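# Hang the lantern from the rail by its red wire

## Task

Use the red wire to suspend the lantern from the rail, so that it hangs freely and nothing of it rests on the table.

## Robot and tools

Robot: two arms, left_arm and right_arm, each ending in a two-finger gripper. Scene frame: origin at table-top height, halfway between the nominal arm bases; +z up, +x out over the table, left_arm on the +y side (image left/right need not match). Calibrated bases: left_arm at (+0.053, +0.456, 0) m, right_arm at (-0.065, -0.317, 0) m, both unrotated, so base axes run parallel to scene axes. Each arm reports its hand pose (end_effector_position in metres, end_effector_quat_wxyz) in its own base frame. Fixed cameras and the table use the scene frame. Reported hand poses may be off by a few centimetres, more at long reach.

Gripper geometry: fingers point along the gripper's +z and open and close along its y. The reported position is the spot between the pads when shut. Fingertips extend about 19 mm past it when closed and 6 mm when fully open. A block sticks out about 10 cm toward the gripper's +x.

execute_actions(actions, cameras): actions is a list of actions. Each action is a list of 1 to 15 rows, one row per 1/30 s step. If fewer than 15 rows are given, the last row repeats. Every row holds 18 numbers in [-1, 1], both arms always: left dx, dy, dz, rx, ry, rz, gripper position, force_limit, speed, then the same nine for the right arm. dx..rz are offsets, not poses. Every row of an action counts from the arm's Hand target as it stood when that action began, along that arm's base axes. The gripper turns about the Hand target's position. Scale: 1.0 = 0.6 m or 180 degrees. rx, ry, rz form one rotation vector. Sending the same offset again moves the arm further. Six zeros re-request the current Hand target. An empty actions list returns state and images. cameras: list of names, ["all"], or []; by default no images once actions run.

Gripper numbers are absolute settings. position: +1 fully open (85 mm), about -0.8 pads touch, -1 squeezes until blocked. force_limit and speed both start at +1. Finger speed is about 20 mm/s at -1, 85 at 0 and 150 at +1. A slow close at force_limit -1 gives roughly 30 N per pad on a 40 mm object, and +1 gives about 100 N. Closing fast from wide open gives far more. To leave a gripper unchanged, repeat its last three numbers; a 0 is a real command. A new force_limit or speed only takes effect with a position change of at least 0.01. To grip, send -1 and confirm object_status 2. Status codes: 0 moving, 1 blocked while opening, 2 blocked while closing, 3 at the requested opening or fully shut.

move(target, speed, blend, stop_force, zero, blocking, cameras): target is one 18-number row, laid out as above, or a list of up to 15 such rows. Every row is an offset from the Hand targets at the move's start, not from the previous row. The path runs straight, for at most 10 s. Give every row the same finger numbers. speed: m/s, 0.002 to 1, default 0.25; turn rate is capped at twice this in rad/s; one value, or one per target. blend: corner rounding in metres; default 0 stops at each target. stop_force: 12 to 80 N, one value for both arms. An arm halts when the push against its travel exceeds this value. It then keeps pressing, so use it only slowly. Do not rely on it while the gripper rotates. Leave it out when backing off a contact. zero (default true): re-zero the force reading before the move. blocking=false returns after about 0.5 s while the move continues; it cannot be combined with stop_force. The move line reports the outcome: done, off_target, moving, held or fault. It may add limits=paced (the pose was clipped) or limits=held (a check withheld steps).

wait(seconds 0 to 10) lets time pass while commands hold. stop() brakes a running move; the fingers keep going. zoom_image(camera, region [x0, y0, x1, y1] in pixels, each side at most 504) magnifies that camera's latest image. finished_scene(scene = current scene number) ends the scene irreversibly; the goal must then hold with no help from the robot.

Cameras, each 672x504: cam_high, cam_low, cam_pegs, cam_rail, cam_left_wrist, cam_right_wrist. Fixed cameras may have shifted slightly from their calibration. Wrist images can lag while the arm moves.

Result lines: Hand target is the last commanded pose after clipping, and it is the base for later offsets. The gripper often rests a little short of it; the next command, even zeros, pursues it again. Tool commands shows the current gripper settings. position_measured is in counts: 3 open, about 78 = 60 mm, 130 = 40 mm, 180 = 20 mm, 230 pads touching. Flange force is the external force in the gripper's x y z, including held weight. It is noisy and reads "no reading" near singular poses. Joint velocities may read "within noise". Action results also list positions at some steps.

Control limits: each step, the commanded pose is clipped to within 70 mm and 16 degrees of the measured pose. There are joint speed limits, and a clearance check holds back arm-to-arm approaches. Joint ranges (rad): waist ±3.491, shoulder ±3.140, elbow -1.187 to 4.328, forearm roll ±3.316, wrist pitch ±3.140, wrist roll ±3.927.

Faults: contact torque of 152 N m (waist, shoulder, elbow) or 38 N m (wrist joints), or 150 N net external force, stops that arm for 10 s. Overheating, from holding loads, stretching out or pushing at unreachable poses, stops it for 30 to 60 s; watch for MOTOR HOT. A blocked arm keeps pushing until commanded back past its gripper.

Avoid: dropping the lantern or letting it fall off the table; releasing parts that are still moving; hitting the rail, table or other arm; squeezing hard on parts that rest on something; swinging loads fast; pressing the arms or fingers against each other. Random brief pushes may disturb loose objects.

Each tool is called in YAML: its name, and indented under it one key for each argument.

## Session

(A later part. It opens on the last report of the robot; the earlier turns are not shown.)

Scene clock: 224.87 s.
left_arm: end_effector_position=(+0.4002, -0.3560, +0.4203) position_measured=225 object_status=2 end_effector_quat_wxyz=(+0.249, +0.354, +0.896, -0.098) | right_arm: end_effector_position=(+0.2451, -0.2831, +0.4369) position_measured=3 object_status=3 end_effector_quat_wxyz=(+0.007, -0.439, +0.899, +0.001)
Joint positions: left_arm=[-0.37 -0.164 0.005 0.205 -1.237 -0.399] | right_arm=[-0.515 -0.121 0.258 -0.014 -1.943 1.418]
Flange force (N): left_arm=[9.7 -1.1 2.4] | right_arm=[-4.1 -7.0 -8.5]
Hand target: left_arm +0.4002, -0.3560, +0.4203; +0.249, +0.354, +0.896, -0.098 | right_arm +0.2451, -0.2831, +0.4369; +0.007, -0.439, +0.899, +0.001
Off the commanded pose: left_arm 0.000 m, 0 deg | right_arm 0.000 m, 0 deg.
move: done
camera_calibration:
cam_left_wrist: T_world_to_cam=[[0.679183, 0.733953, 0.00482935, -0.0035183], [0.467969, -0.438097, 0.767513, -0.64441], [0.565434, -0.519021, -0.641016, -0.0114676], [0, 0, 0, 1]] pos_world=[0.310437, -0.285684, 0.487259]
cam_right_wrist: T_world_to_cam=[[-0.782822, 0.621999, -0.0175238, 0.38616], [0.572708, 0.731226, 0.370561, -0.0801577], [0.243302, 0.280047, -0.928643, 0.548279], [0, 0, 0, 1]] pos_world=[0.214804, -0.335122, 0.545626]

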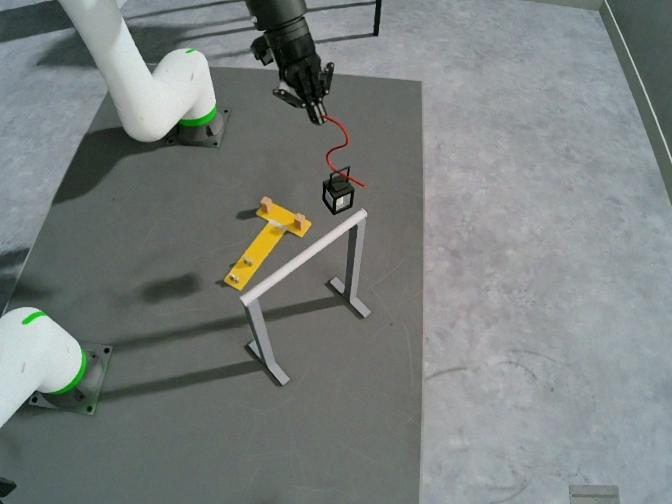

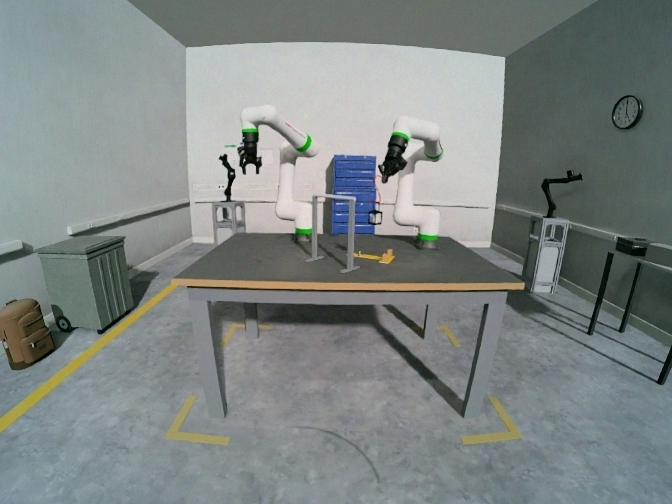

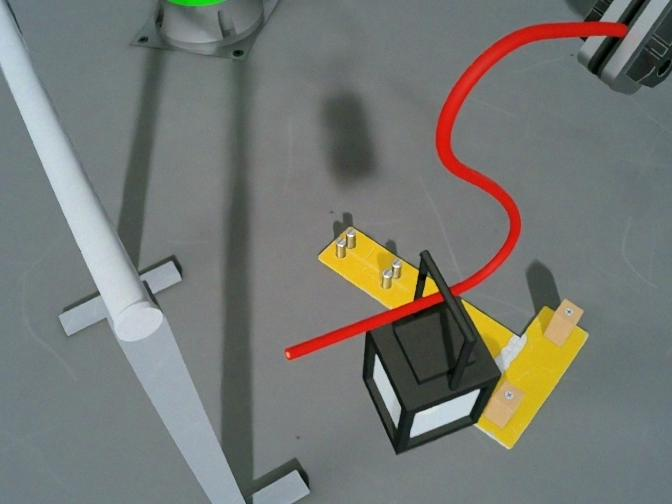

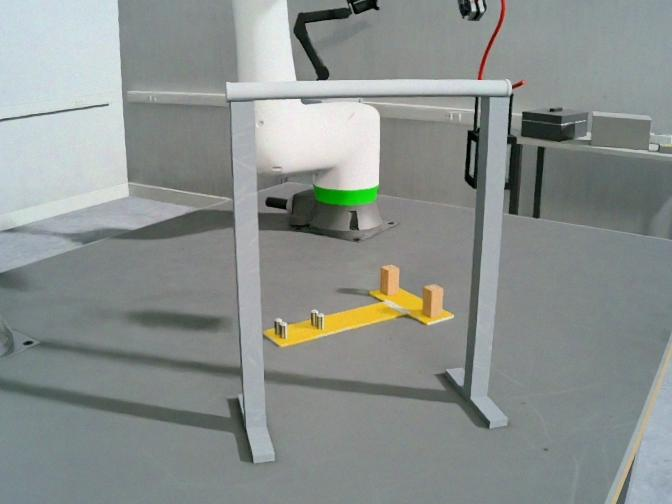

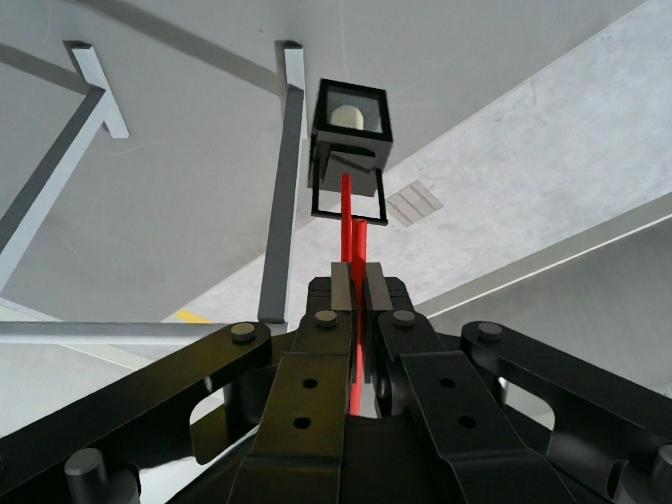

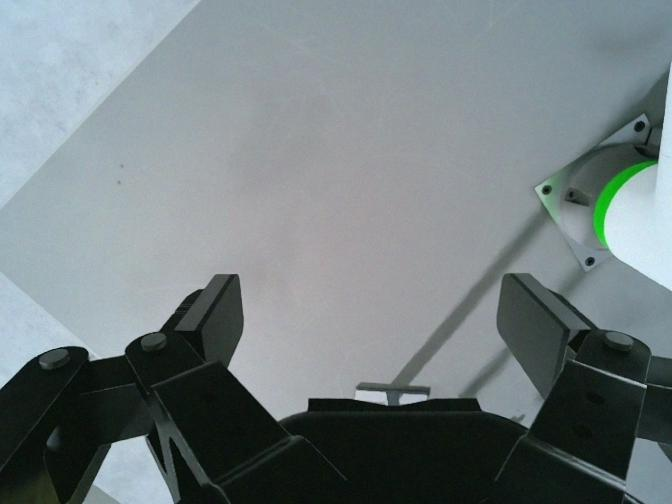

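move:
  target:
    - [0.07,0.075,0,0,0,0,-1,0,-1,0,0,0,0,0,0,1,-1,1]
    - [0.253,-0.1767,0,0,0,0,-1,0,-1,0,0,0,0,0,0,1,-1,1]
  speed: 0.08
  blend: [0.02,0]
  cameras: ["cam_high","cam_low","cam_pegs","cam_rail"]

zoom_image:
  camera: "cam_rail"
  region: [350, 0, 650, 250]

zoom_image:
  camera: "cam_high"
  region: [220, 60, 470, 310]

Scene clock: 236.33 s.
left_arm: end_effector_position=(+0.5520, -0.4620, +0.4203) position_measured=225 object_status=2 end_effector_quat_wxyz=(+0.249, +0.354, +0.896, -0.098) | right_arm: end_effector_position=(+0.2451, -0.2831, +0.4369) position_measured=3 object_status=3 end_effector_quat_wxyz=(+0.007, -0.439, +0.899, +0.001)
Joint positions: left_arm=[-0.45 0.32 0.539 0.161 -1.272 -0.309] | right_arm=[-0.515 -0.121 0.258 -0.014 -1.943 1.418]
Flange force (N): left_arm=[11.8 -3.0 2.2] | right_arm=[-3.1 -7.7 -8.5]
Hand target: left_arm +0.5520, -0.4620, +0.4203; +0.249, +0.354, +0.896, -0.098 | right_arm +0.2451, -0.2831, +0.4369; +0.007, -0.439, +0.899, +0.001
Off the commanded pose: left_arm 0.000 m, 0 deg | right_arm 0.000 m, 0 deg.
move: done
Images, in order (width x height): cam_high 672x504, cam_low 672x504, cam_pegs 672x504, cam_rail 672x504.

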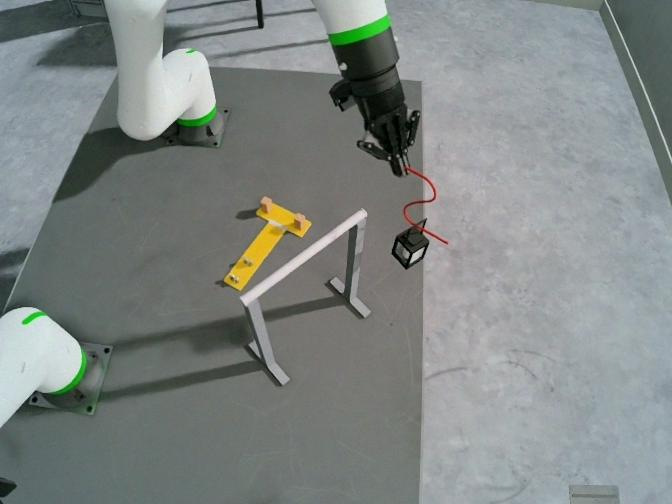

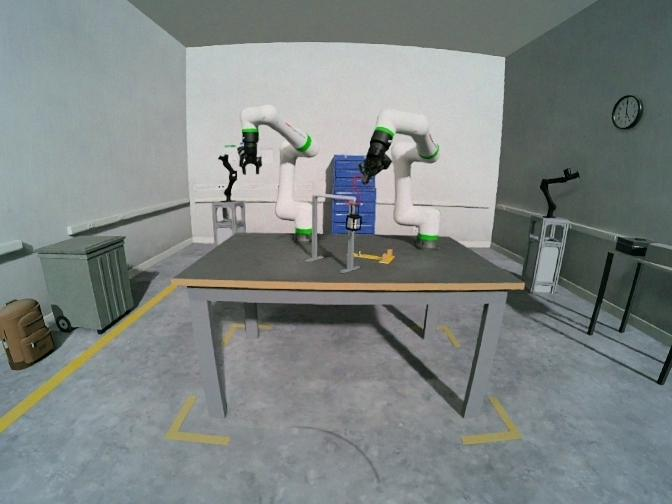

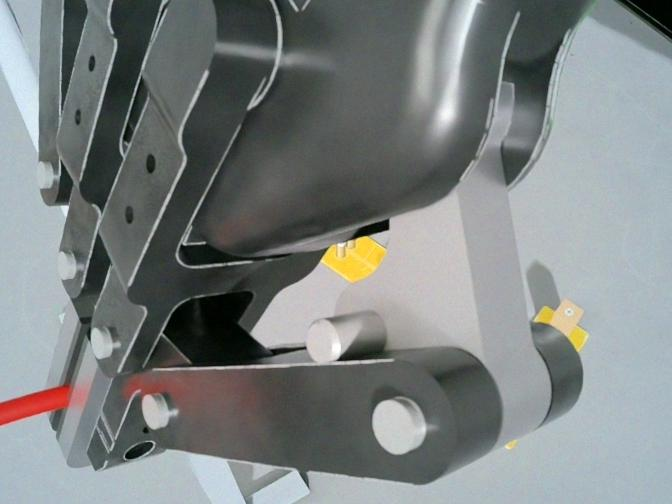

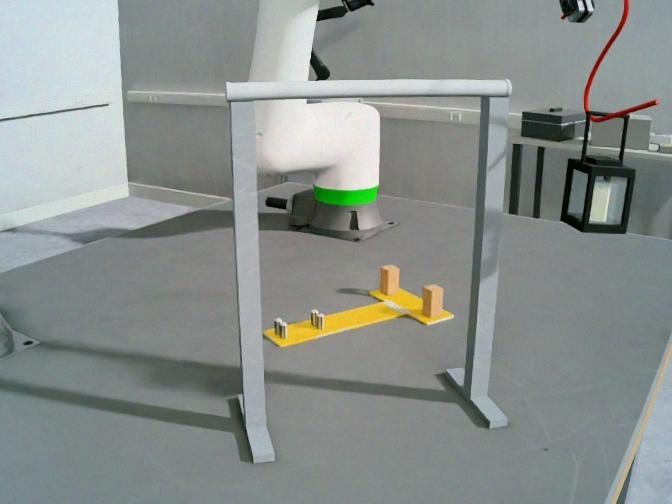

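Scaled by 1.680 from the camera's 672x504 image, which has a finer 960x720 frame.

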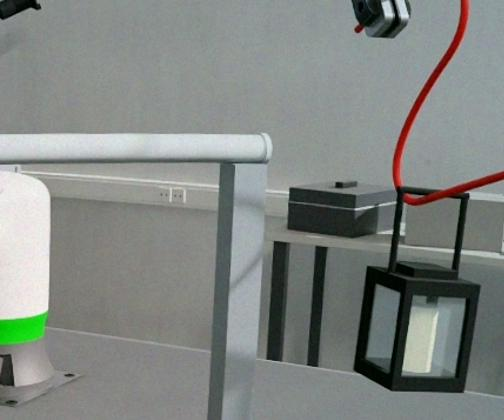

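Scaled by 2.016 from the camera's 672x504 image, which has a finer 960x720 frame.

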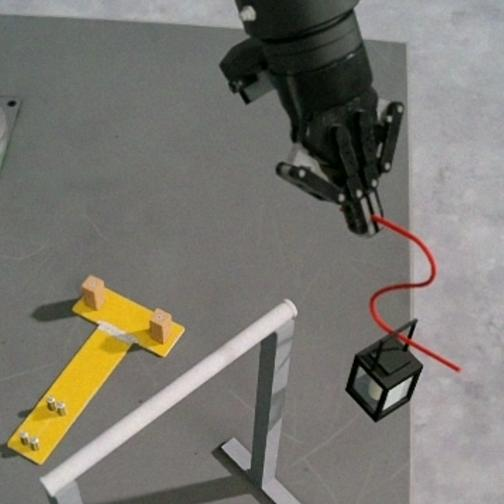

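move:
  target:
    - [-0.17,-0.183,0,0,0,0,-1,0,-1,0,0,0,0,0,0,1,-1,1]
  speed: 0.06
  cameras: ["cam_high","cam_pegs","cam_rail","cam_left_wrist"]

zoom_image:
  camera: "cam_rail"
  region: [250, 0, 600, 270]

zoom_image:
  camera: "cam_high"
  region: [200, 100, 450, 350]

Scene clock: 239.87 s.
left_arm: end_effector_position=(+0.4501, -0.5717, +0.4203) position_measured=225 object_status=2 end_effector_quat_wxyz=(+0.249, +0.354, +0.896, -0.098) | right_arm: end_effector_position=(+0.2451, -0.2831, +0.4369) position_measured=3 object_status=3 end_effector_quat_wxyz=(+0.007, -0.439, +0.899, +0.001)
Joint positions: left_arm=[-0.716 0.349 0.621 0.019 -1.301 -0.035] | right_arm=[-0.515 -0.121 0.258 -0.014 -1.943 1.418]
Flange force (N): left_arm=[17.2 1.0 2.4] | right_arm=[-3.1 -7.9 -8.9]
Hand target: left_arm +0.4500, -0.5718, +0.4203; +0.249, +0.354, +0.896, -0.098 | right_arm +0.2451, -0.2831, +0.4369; +0.007, -0.439, +0.899, +0.001
Off the commanded pose: left_arm 0.000 m, 0 deg | right_arm 0.000 m, 0 deg.
move: done
camera_calibration:
cam_left_wrist: T_world_to_cam=[[0.679149, 0.733985, 0.00477246, 0.121028], [0.468019, -0.438043, 0.767513, -0.762203], [0.565434, -0.519022, -0.641015, -0.151579], [0, 0, 0, 1]] pos_world=[0.360237, -0.501384, 0.487259]
Images, in order (width x height): cam_high 672x504, cam_pegs 672x504, cam_rail 672x504, cam_left_wrist 672x504.

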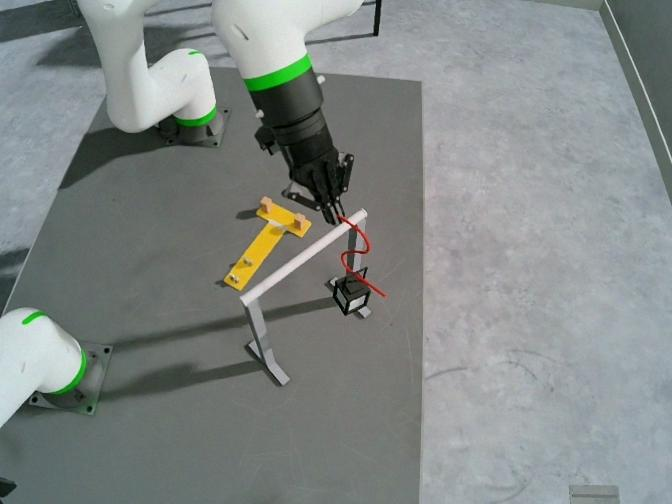

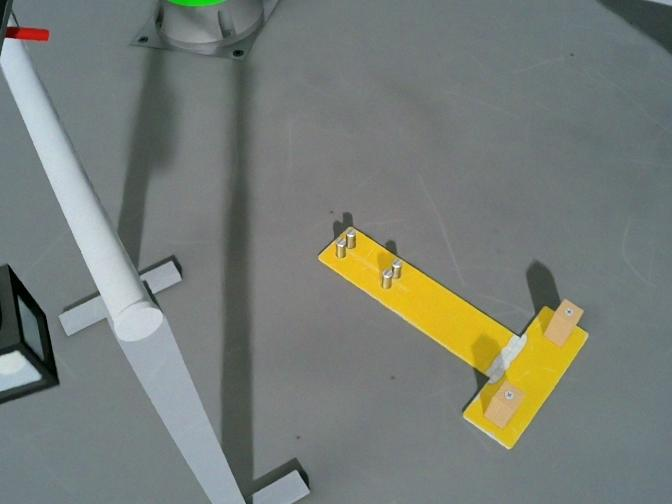

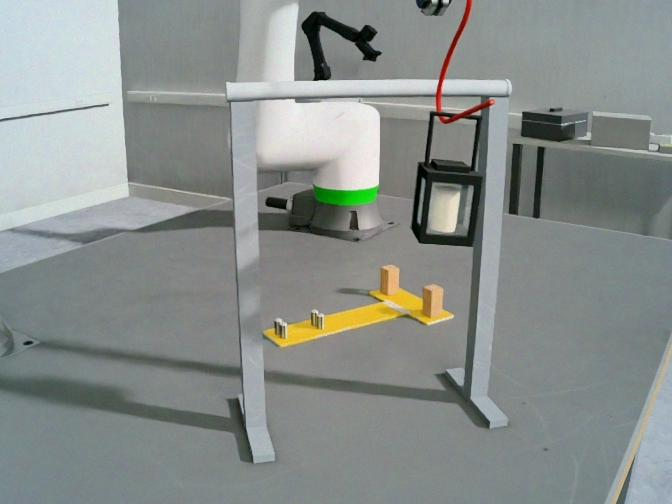

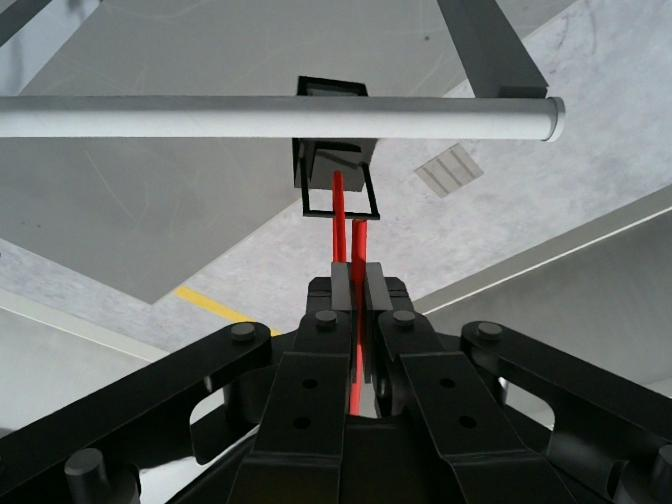

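Scaled by 1.440 from the camera's 672x504 image, which has a finer 960x720 frame.

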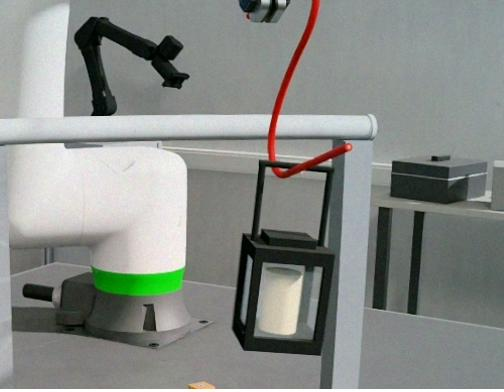

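Scaled by 2.016 from the camera's 672x504 image, which has a finer 960x720 frame.

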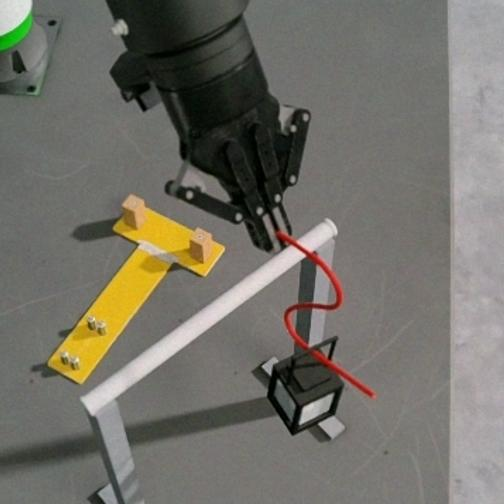

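move:
  target:
    - [-0.0617,0.0567,-0.078,0,0,0,-1,0,-1,0,0,0,0,0,0,1,-1,1]
  speed: 0.03
  stop_force: 15
  cameras: ["cam_high","cam_rail","cam_left_wrist"]

zoom_image:
  camera: "cam_rail"
  region: [350, 0, 600, 230]

zoom_image:
  camera: "cam_high"
  region: [240, 160, 420, 340]

Scene clock: 244.07 s.
left_arm: end_effector_position=(+0.4130, -0.5378, +0.3735) position_measured=225 object_status=2 end_effector_quat_wxyz=(+0.249, +0.354, +0.896, -0.098) | right_arm: end_effector_position=(+0.2451, -0.2831, +0.4369) position_measured=3 object_status=3 end_effector_quat_wxyz=(+0.007, -0.439, +0.899, +0.001)
Joint positions: left_arm=[-0.714 0.188 0.306 0.021 -1.147 -0.041] | right_arm=[-0.515 -0.121 0.258 -0.014 -1.943 1.418]
Flange force (N): left_arm=[11.4 0.5 0.4] | right_arm=[-3.9 -8.8 -9.0]
Hand target: left_arm +0.4130, -0.5378, +0.3735; +0.249, +0.354, +0.896, -0.098 | right_arm +0.2451, -0.2831, +0.4369; +0.007, -0.439, +0.899, +0.001
Off the commanded pose: left_arm 0.000 m, 0 deg | right_arm 0.000 m, 0 deg.
move: done
camera_calibration:
cam_left_wrist: T_world_to_cam=[[0.679183, 0.733953, 0.00482935, 0.121374], [0.467969, -0.438097, 0.767513, -0.694082], [0.565434, -0.519021, -0.641016, -0.143011], [0, 0, 0, 1]] pos_world=[0.323237, -0.467384, 0.440459]
Images, in order (width x height): cam_high 672x504, cam_rail 672x504, cam_left_wrist 672x504.

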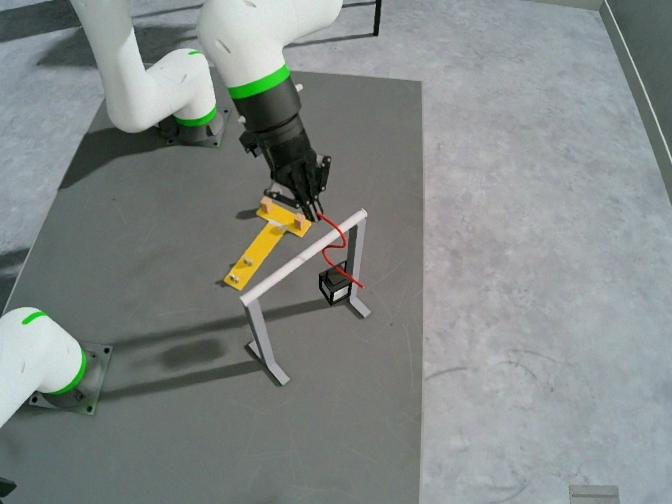

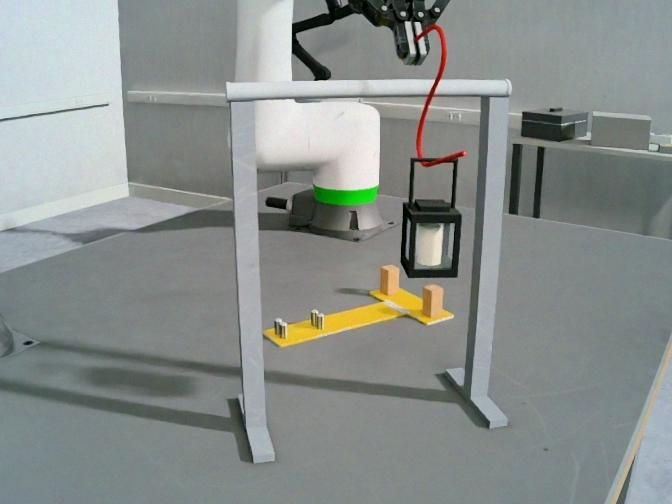

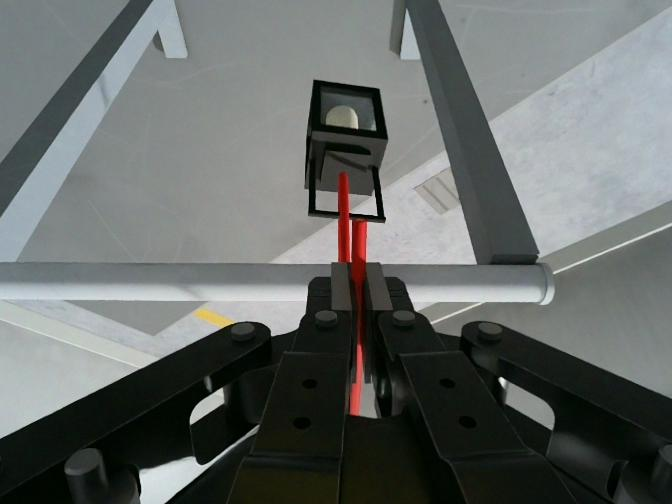

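Scaled by 2.016 from the camera's 672x504 image, which has a finer 960x720 frame.

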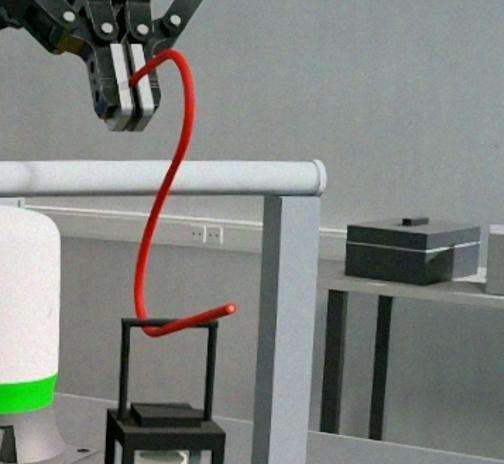

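Scaled by 2.800 from the camera's 672x504 image, which has a finer 960x720 frame.

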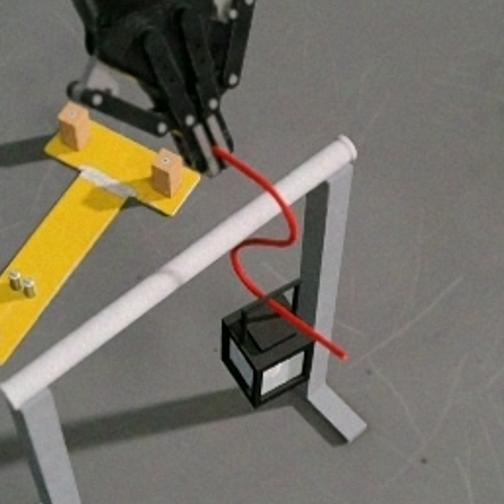

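move:
  target:
    - [-0.0373,0.035,-0.0503,0,0,0,-1,0,-1,0,0,0,0,0,0,1,-1,1]
  speed: 0.02
  stop_force: 12
  cameras: ["cam_high","cam_rail","cam_left_wrist"]

zoom_image:
  camera: "cam_rail"
  region: [320, 20, 540, 230]

zoom_image:
  camera: "cam_high"
  region: [240, 160, 420, 340]

Scene clock: 247.73 s.
left_arm: end_effector_position=(+0.3906, -0.5168, +0.3433) position_measured=225 object_status=2 end_effector_quat_wxyz=(+0.249, +0.354, +0.896, -0.098) | right_arm: end_effector_position=(+0.2451, -0.2831, +0.4369) position_measured=3 object_status=3 end_effector_quat_wxyz=(+0.007, -0.439, +0.899, +0.001)
Joint positions: left_arm=[-0.711 0.104 0.14 0.024 -1.065 -0.046] | right_arm=[-0.515 -0.121 0.258 -0.014 -1.943 1.418]
Flange force (N): left_arm=[8.3 -0.4 1.2] | right_arm=[-3.0 -8.5 -9.3]
Hand target: left_arm +0.3906, -0.5168, +0.3433; +0.249, +0.354, +0.896, -0.098 | right_arm +0.2451, -0.2831, +0.4369; +0.007, -0.439, +0.899, +0.001
Off the commanded pose: left_arm 0.000 m, 0 deg | right_arm 0.000 m, 0 deg.
move: done
camera_calibration:
cam_left_wrist: T_world_to_cam=[[0.679183, 0.733953, 0.00482935, 0.12132], [0.467969, -0.438097, 0.767513, -0.651221], [0.565434, -0.519021, -0.641016, -0.138804], [0, 0, 0, 1]] pos_world=[0.300837, -0.446384, 0.410259]
Images, in order (width x height): cam_high 672x504, cam_rail 672x504, cam_left_wrist 672x504.

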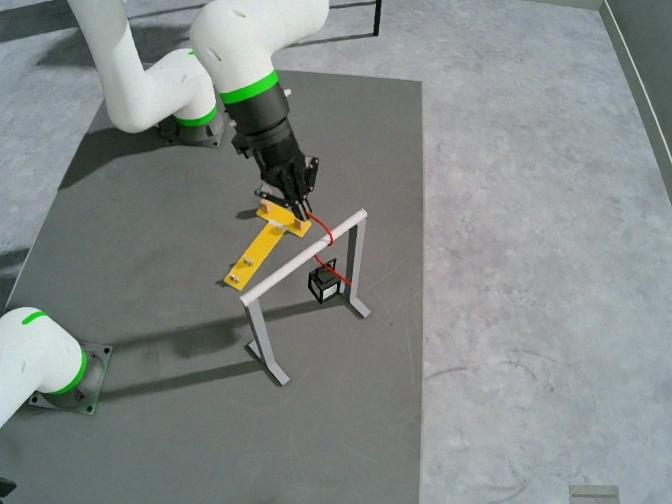

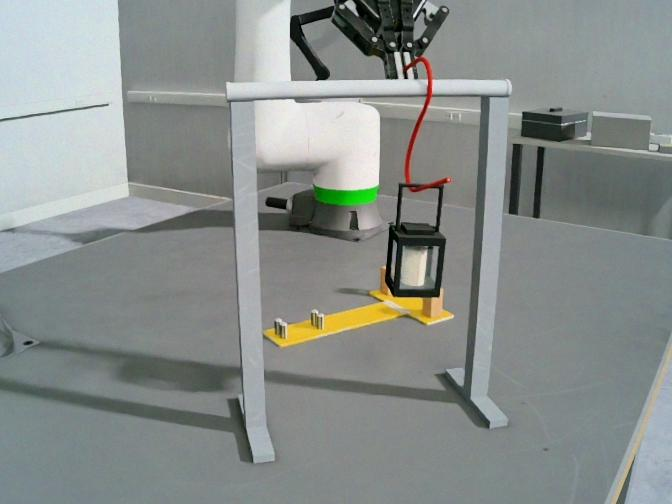

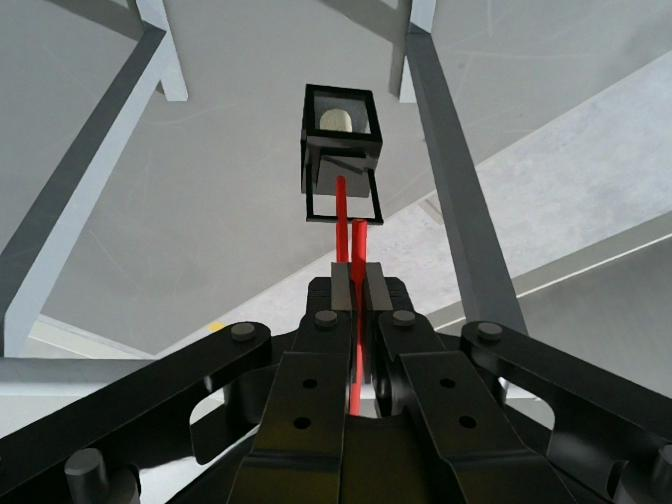

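Scaled by 2.291 from the camera's 672x504 image, which has a finer 960x720 frame.

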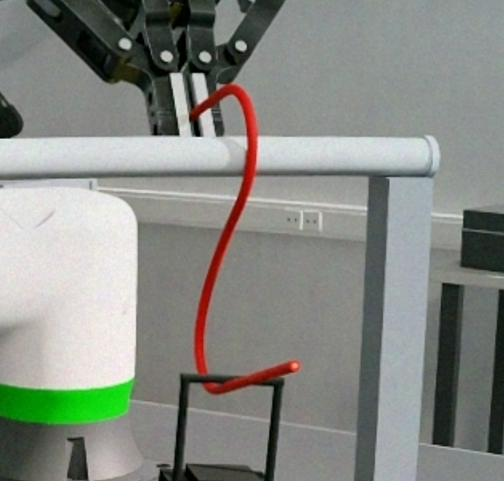

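Scaled by 2.800 from the camera's 672x504 image, which has a finer 960x720 frame.

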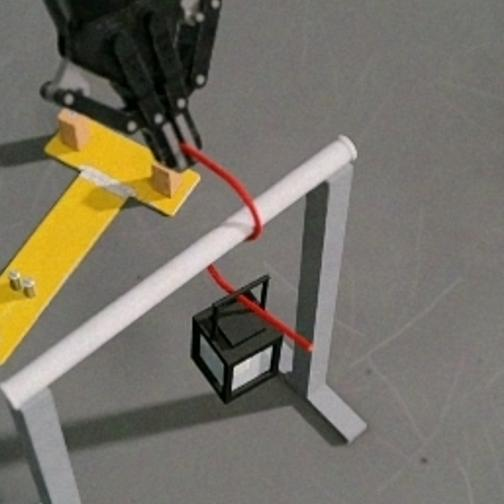

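move:
  target:
    - [0,0,-0.025,0,0,0,-1,0,-1,0,0,0,0,0,0,1,-1,1]
  speed: 0.008
  stop_force: 12
  cameras: ["cam_high","cam_rail"]

zoom_image:
  camera: "cam_rail"
  region: [320, 20, 540, 230]

zoom_image:
  camera: "cam_high"
  region: [240, 160, 420, 340]

Scene clock: 251.07 s.
left_arm: end_effector_position=(+0.3907, -0.5168, +0.3283) position_measured=225 object_status=2 end_effector_quat_wxyz=(+0.249, +0.354, +0.896, -0.098) | right_arm: end_effector_position=(+0.2451, -0.2831, +0.4369) position_measured=3 object_status=3 end_effector_quat_wxyz=(+0.007, -0.439, +0.899, +0.001)
Joint positions: left_arm=[-0.711 0.103 0.103 0.024 -1.03 -0.047] | right_arm=[-0.515 -0.121 0.258 -0.014 -1.943 1.418]
Flange force (N): left_arm=[5.3 0.4 -2.4] | right_arm=[-2.7 -8.5 -8.9]
Hand target: left_arm +0.3906, -0.5168, +0.3283; +0.249, +0.354, +0.896, -0.098 | right_arm +0.2451, -0.2831, +0.4369; +0.007, -0.439, +0.899, +0.001
Off the commanded pose: left_arm 0.000 m, 0 deg | right_arm 0.000 m, 0 deg.
move: done
Images, in order (width x height): cam_high 672x504, cam_rail 672x504.

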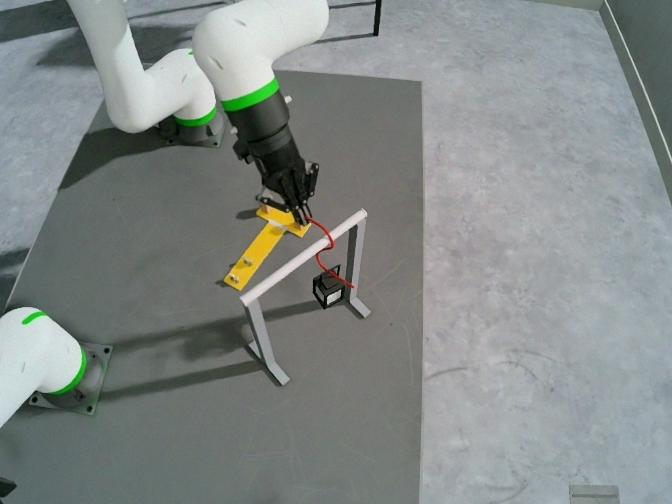

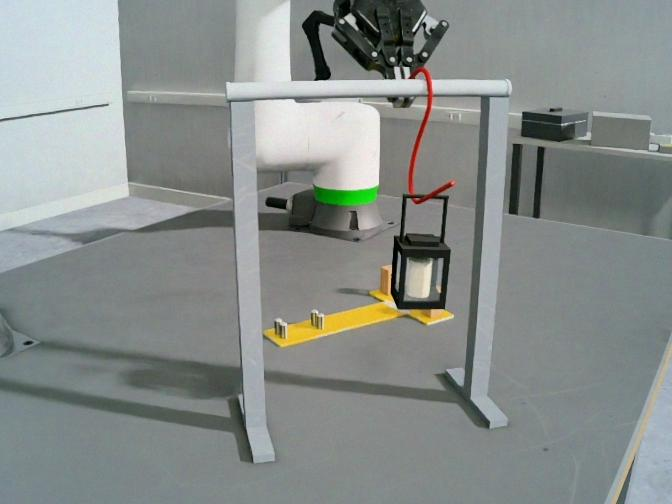

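Scaled by 2.291 from the camera's 672x504 image, which has a finer 960x720 frame.

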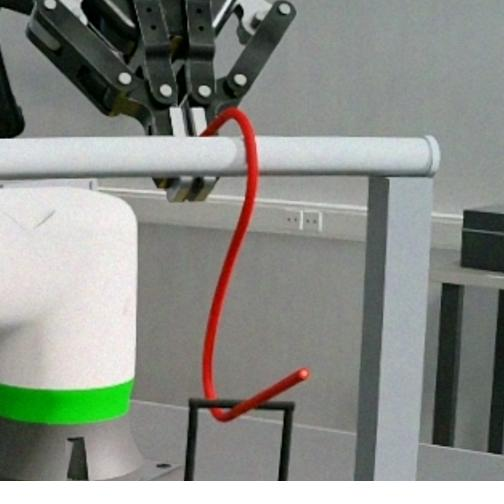

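Scaled by 2.800 from the camera's 672x504 image, which has a finer 960x720 frame.

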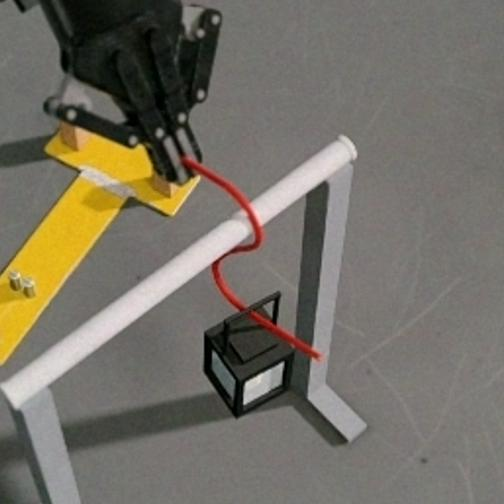

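move:
  target:
    - [0.004,-0.004,-0.014,0,0,0,-1,0,-1,0,0,0,0,0,0,1,-1,1]
  speed: 0.008
  stop_force: 12

move:
  target:
    - [0,0,0,0,0,0,-0.6,0,-1,0,0,0,0,0,0,1,-1,1]
  cameras: ["cam_high","cam_rail","cam_left_wrist"]

zoom_image:
  camera: "cam_rail"
  region: [320, 20, 540, 230]

zoom_image:
  camera: "cam_high"
  region: [240, 160, 420, 340]

Scene clock: 253.57 s.
left_arm: end_effector_position=(+0.3930, -0.5192, +0.3199) position_measured=225 object_status=2 end_effector_quat_wxyz=(+0.249, +0.354, +0.896, -0.098) | right_arm: end_effector_position=(+0.2451, -0.2831, +0.4369) position_measured=3 object_status=3 end_effector_quat_wxyz=(+0.007, -0.439, +0.899, +0.001)
Joint positions: left_arm=[-0.712 0.112 0.093 0.024 -1.011 -0.047] | right_arm=[-0.515 -0.121 0.258 -0.014 -1.943 1.418]
Flange force (N): left_arm=[7.6 -0.5 -4.9] | right_arm=[-4.1 -7.2 -8.3]
Hand target: left_arm +0.3930, -0.5192, +0.3199; +0.249, +0.354, +0.896, -0.098 | right_arm +0.2451, -0.2831, +0.4369; +0.007, -0.439, +0.899, +0.001
Off the commanded pose: left_arm 0.000 m, 0 deg | right_arm 0.000 m, 0 deg.
move: done

Scene clock: 254.23 s.
left_arm: end_effector_position=(+0.3930, -0.5192, +0.3198) position_measured=205 object_status=0 end_effector_quat_wxyz=(+0.249, +0.354, +0.896, -0.098) | right_arm: end_effector_position=(+0.2451, -0.2831, +0.4369) position_measured=3 object_status=3 end_effector_quat_wxyz=(+0.007, -0.439, +0.899, +0.001)
Joint positions: left_arm=[-0.712 0.112 0.093 0.024 -1.011 -0.047] | right_arm=[-0.515 -0.121 0.258 -0.014 -1.943 1.418]
Flange force (N): left_arm=[9.9 0.3 -2.5] | right_arm=[-2.7 -8.6 -8.8]
Hand target: left_arm +0.3930, -0.5192, +0.3199; +0.249, +0.354, +0.896, -0.098 | right_arm +0.2451, -0.2831, +0.4369; +0.007, -0.439, +0.899, +0.001
Off the commanded pose: left_arm 0.000 m, 0 deg | right_arm 0.000 m, 0 deg.
move: done
camera_calibration:
cam_left_wrist: T_world_to_cam=[[0.679221, 0.733918, 0.00478629, 0.121554], [0.467995, -0.438122, 0.767483, -0.635366], [0.565367, -0.519051, -0.641051, -0.15645], [0, 0, 0, 1]] pos_world=[0.303238, -0.448784, 0.386759]
Images, in order (width x height): cam_high 672x504, cam_rail 672x504, cam_left_wrist 672x504.

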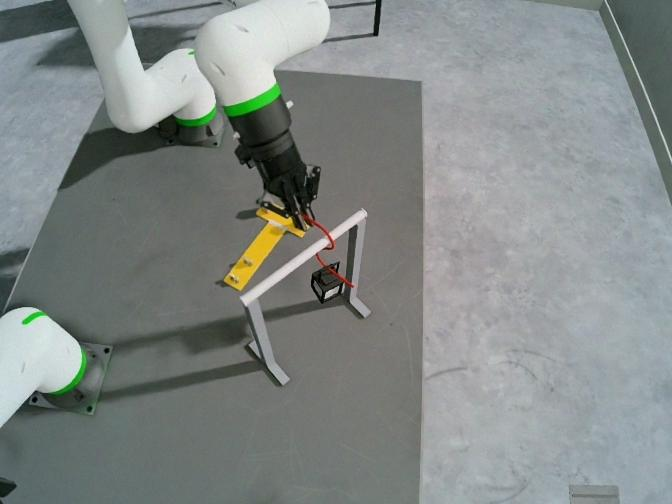

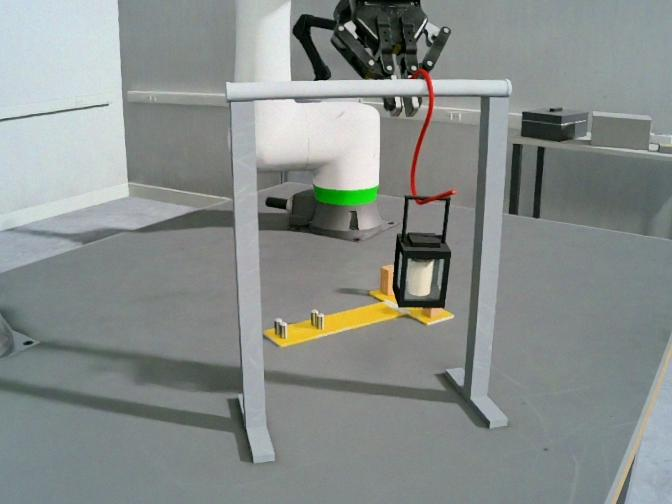

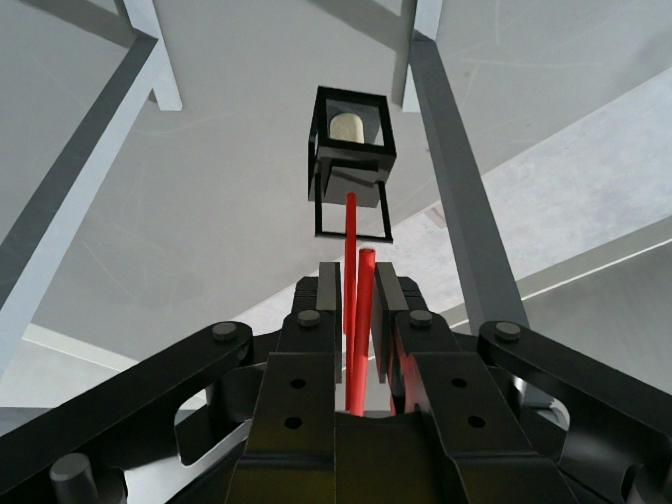

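Scaled by 2.291 from the camera's 672x504 image, which has a finer 960x720 frame.

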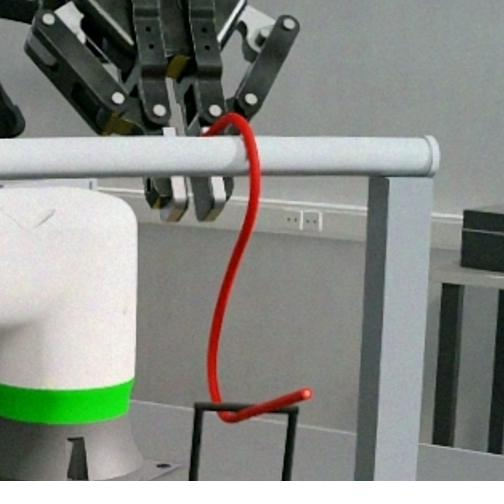

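Scaled by 2.800 from the camera's 672x504 image, which has a finer 960x720 frame.

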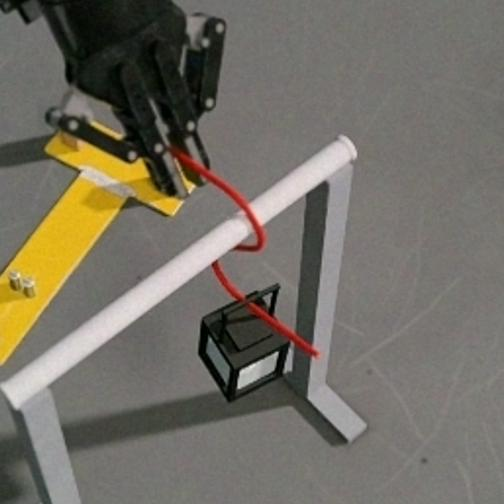

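wait:
  seconds: 2

move:
  target:
    - [0,0,0,0,0,0,-0.45,0,-1,0,0,0,0,0,0,1,-1,1]
    - [-0.075,0.07,0.171,0,0,0,-0.45,0,-1,0,0,0,0,0,0,1,-1,1]
  speed: 0.05
  cameras: ["cam_high","cam_rail","cam_low"]

zoom_image:
  camera: "cam_rail"
  region: [320, 20, 540, 330]

Scene clock: 256.90 s.
left_arm: end_effector_position=(+0.3931, -0.5192, +0.3199) position_measured=205 object_status=3 end_effector_quat_wxyz=(+0.249, +0.354, +0.896, -0.098) | right_arm: end_effector_position=(+0.2451, -0.2831, +0.4369) position_measured=3 object_status=3 end_effector_quat_wxyz=(+0.007, -0.439, +0.899, +0.001)
Joint positions: left_arm=[-0.712 0.112 0.093 0.024 -1.011 -0.047] | right_arm=[-0.515 -0.121 0.258 -0.014 -1.943 1.418]
Flange force (N): left_arm=[7.8 -0.1 -2.0] | right_arm=[-3.6 -8.0 -8.1]
Hand target: left_arm +0.3930, -0.5192, +0.3199; +0.249, +0.354, +0.896, -0.098 | right_arm +0.2451, -0.2831, +0.4369; +0.007, -0.439, +0.899, +0.001
Tool commands: left_gripper/position=-0.6 left_gripper/force_limit=+0.0 left_gripper/speed=-1.0 right_gripper/position=+1.0 right_gripper/force_limit=-1.0 right_gripper/speed=+1.0
Off the commanded pose: left_arm 0.000 m, 0 deg | right_arm 0.000 m, 0 deg.
wait: 2.00 s; at rest from the start

Scene clock: 260.30 s.
left_arm: end_effector_position=(+0.3481, -0.4772, +0.4224) position_measured=186 object_status=3 end_effector_quat_wxyz=(+0.249, +0.354, +0.896, -0.098) | right_arm: end_effector_position=(+0.2451, -0.2831, +0.4369) position_measured=3 object_status=3 end_effector_quat_wxyz=(+0.007, -0.439, +0.899, +0.001)
Joint positions: left_arm=[-0.706 -0.014 0.201 0.025 -1.245 -0.047] | right_arm=[-0.515 -0.121 0.258 -0.014 -1.943 1.418]
Flange force (N): left_arm=[7.2 -0.9 -1.6] | right_arm=[-3.7 -8.0 -8.7]
Hand target: left_arm +0.3480, -0.4772, +0.4225; +0.249, +0.354, +0.896, -0.098 | right_arm +0.2451, -0.2831, +0.4369; +0.007, -0.439, +0.899, +0.001
Off the commanded pose: left_arm 0.000 m, 0 deg | right_arm 0.000 m, 0 deg.
move: done
Images, in order (width x height): cam_high 672x504, cam_low 672x504, cam_rail 672x504.

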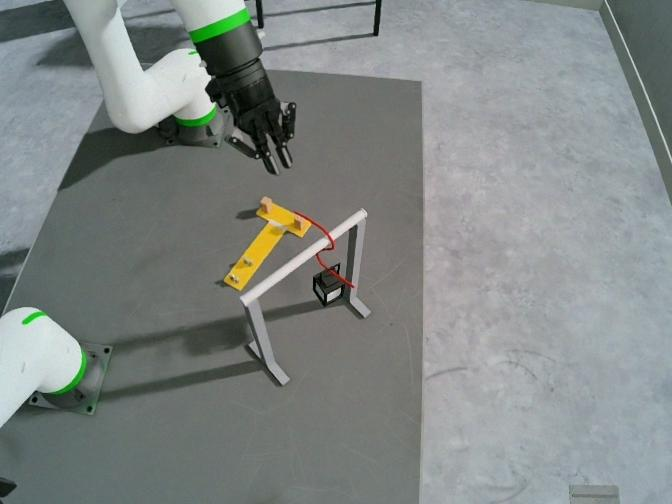

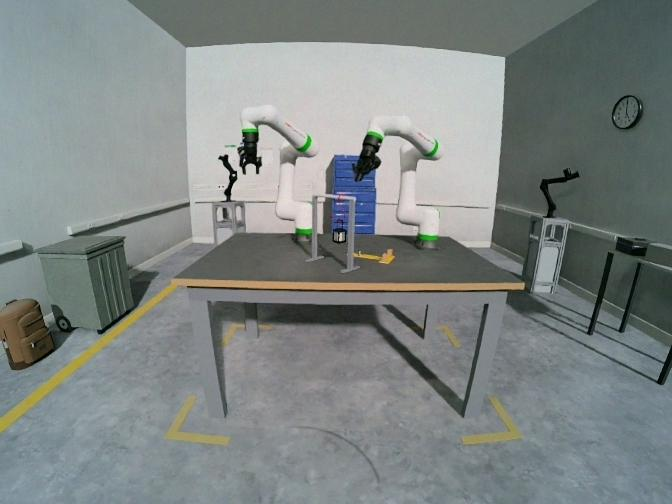

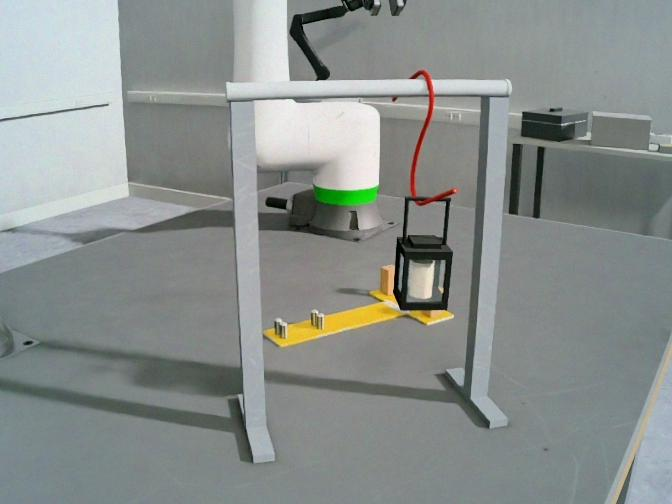

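Scaled by 1.626 from the camera's 672x504 image, which has a finer 960x720 frame.

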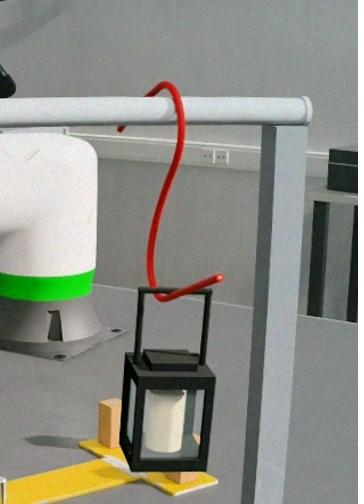

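Hanging and stable.

finished_scene:
  scene: 1

The scene is finished: the task was done.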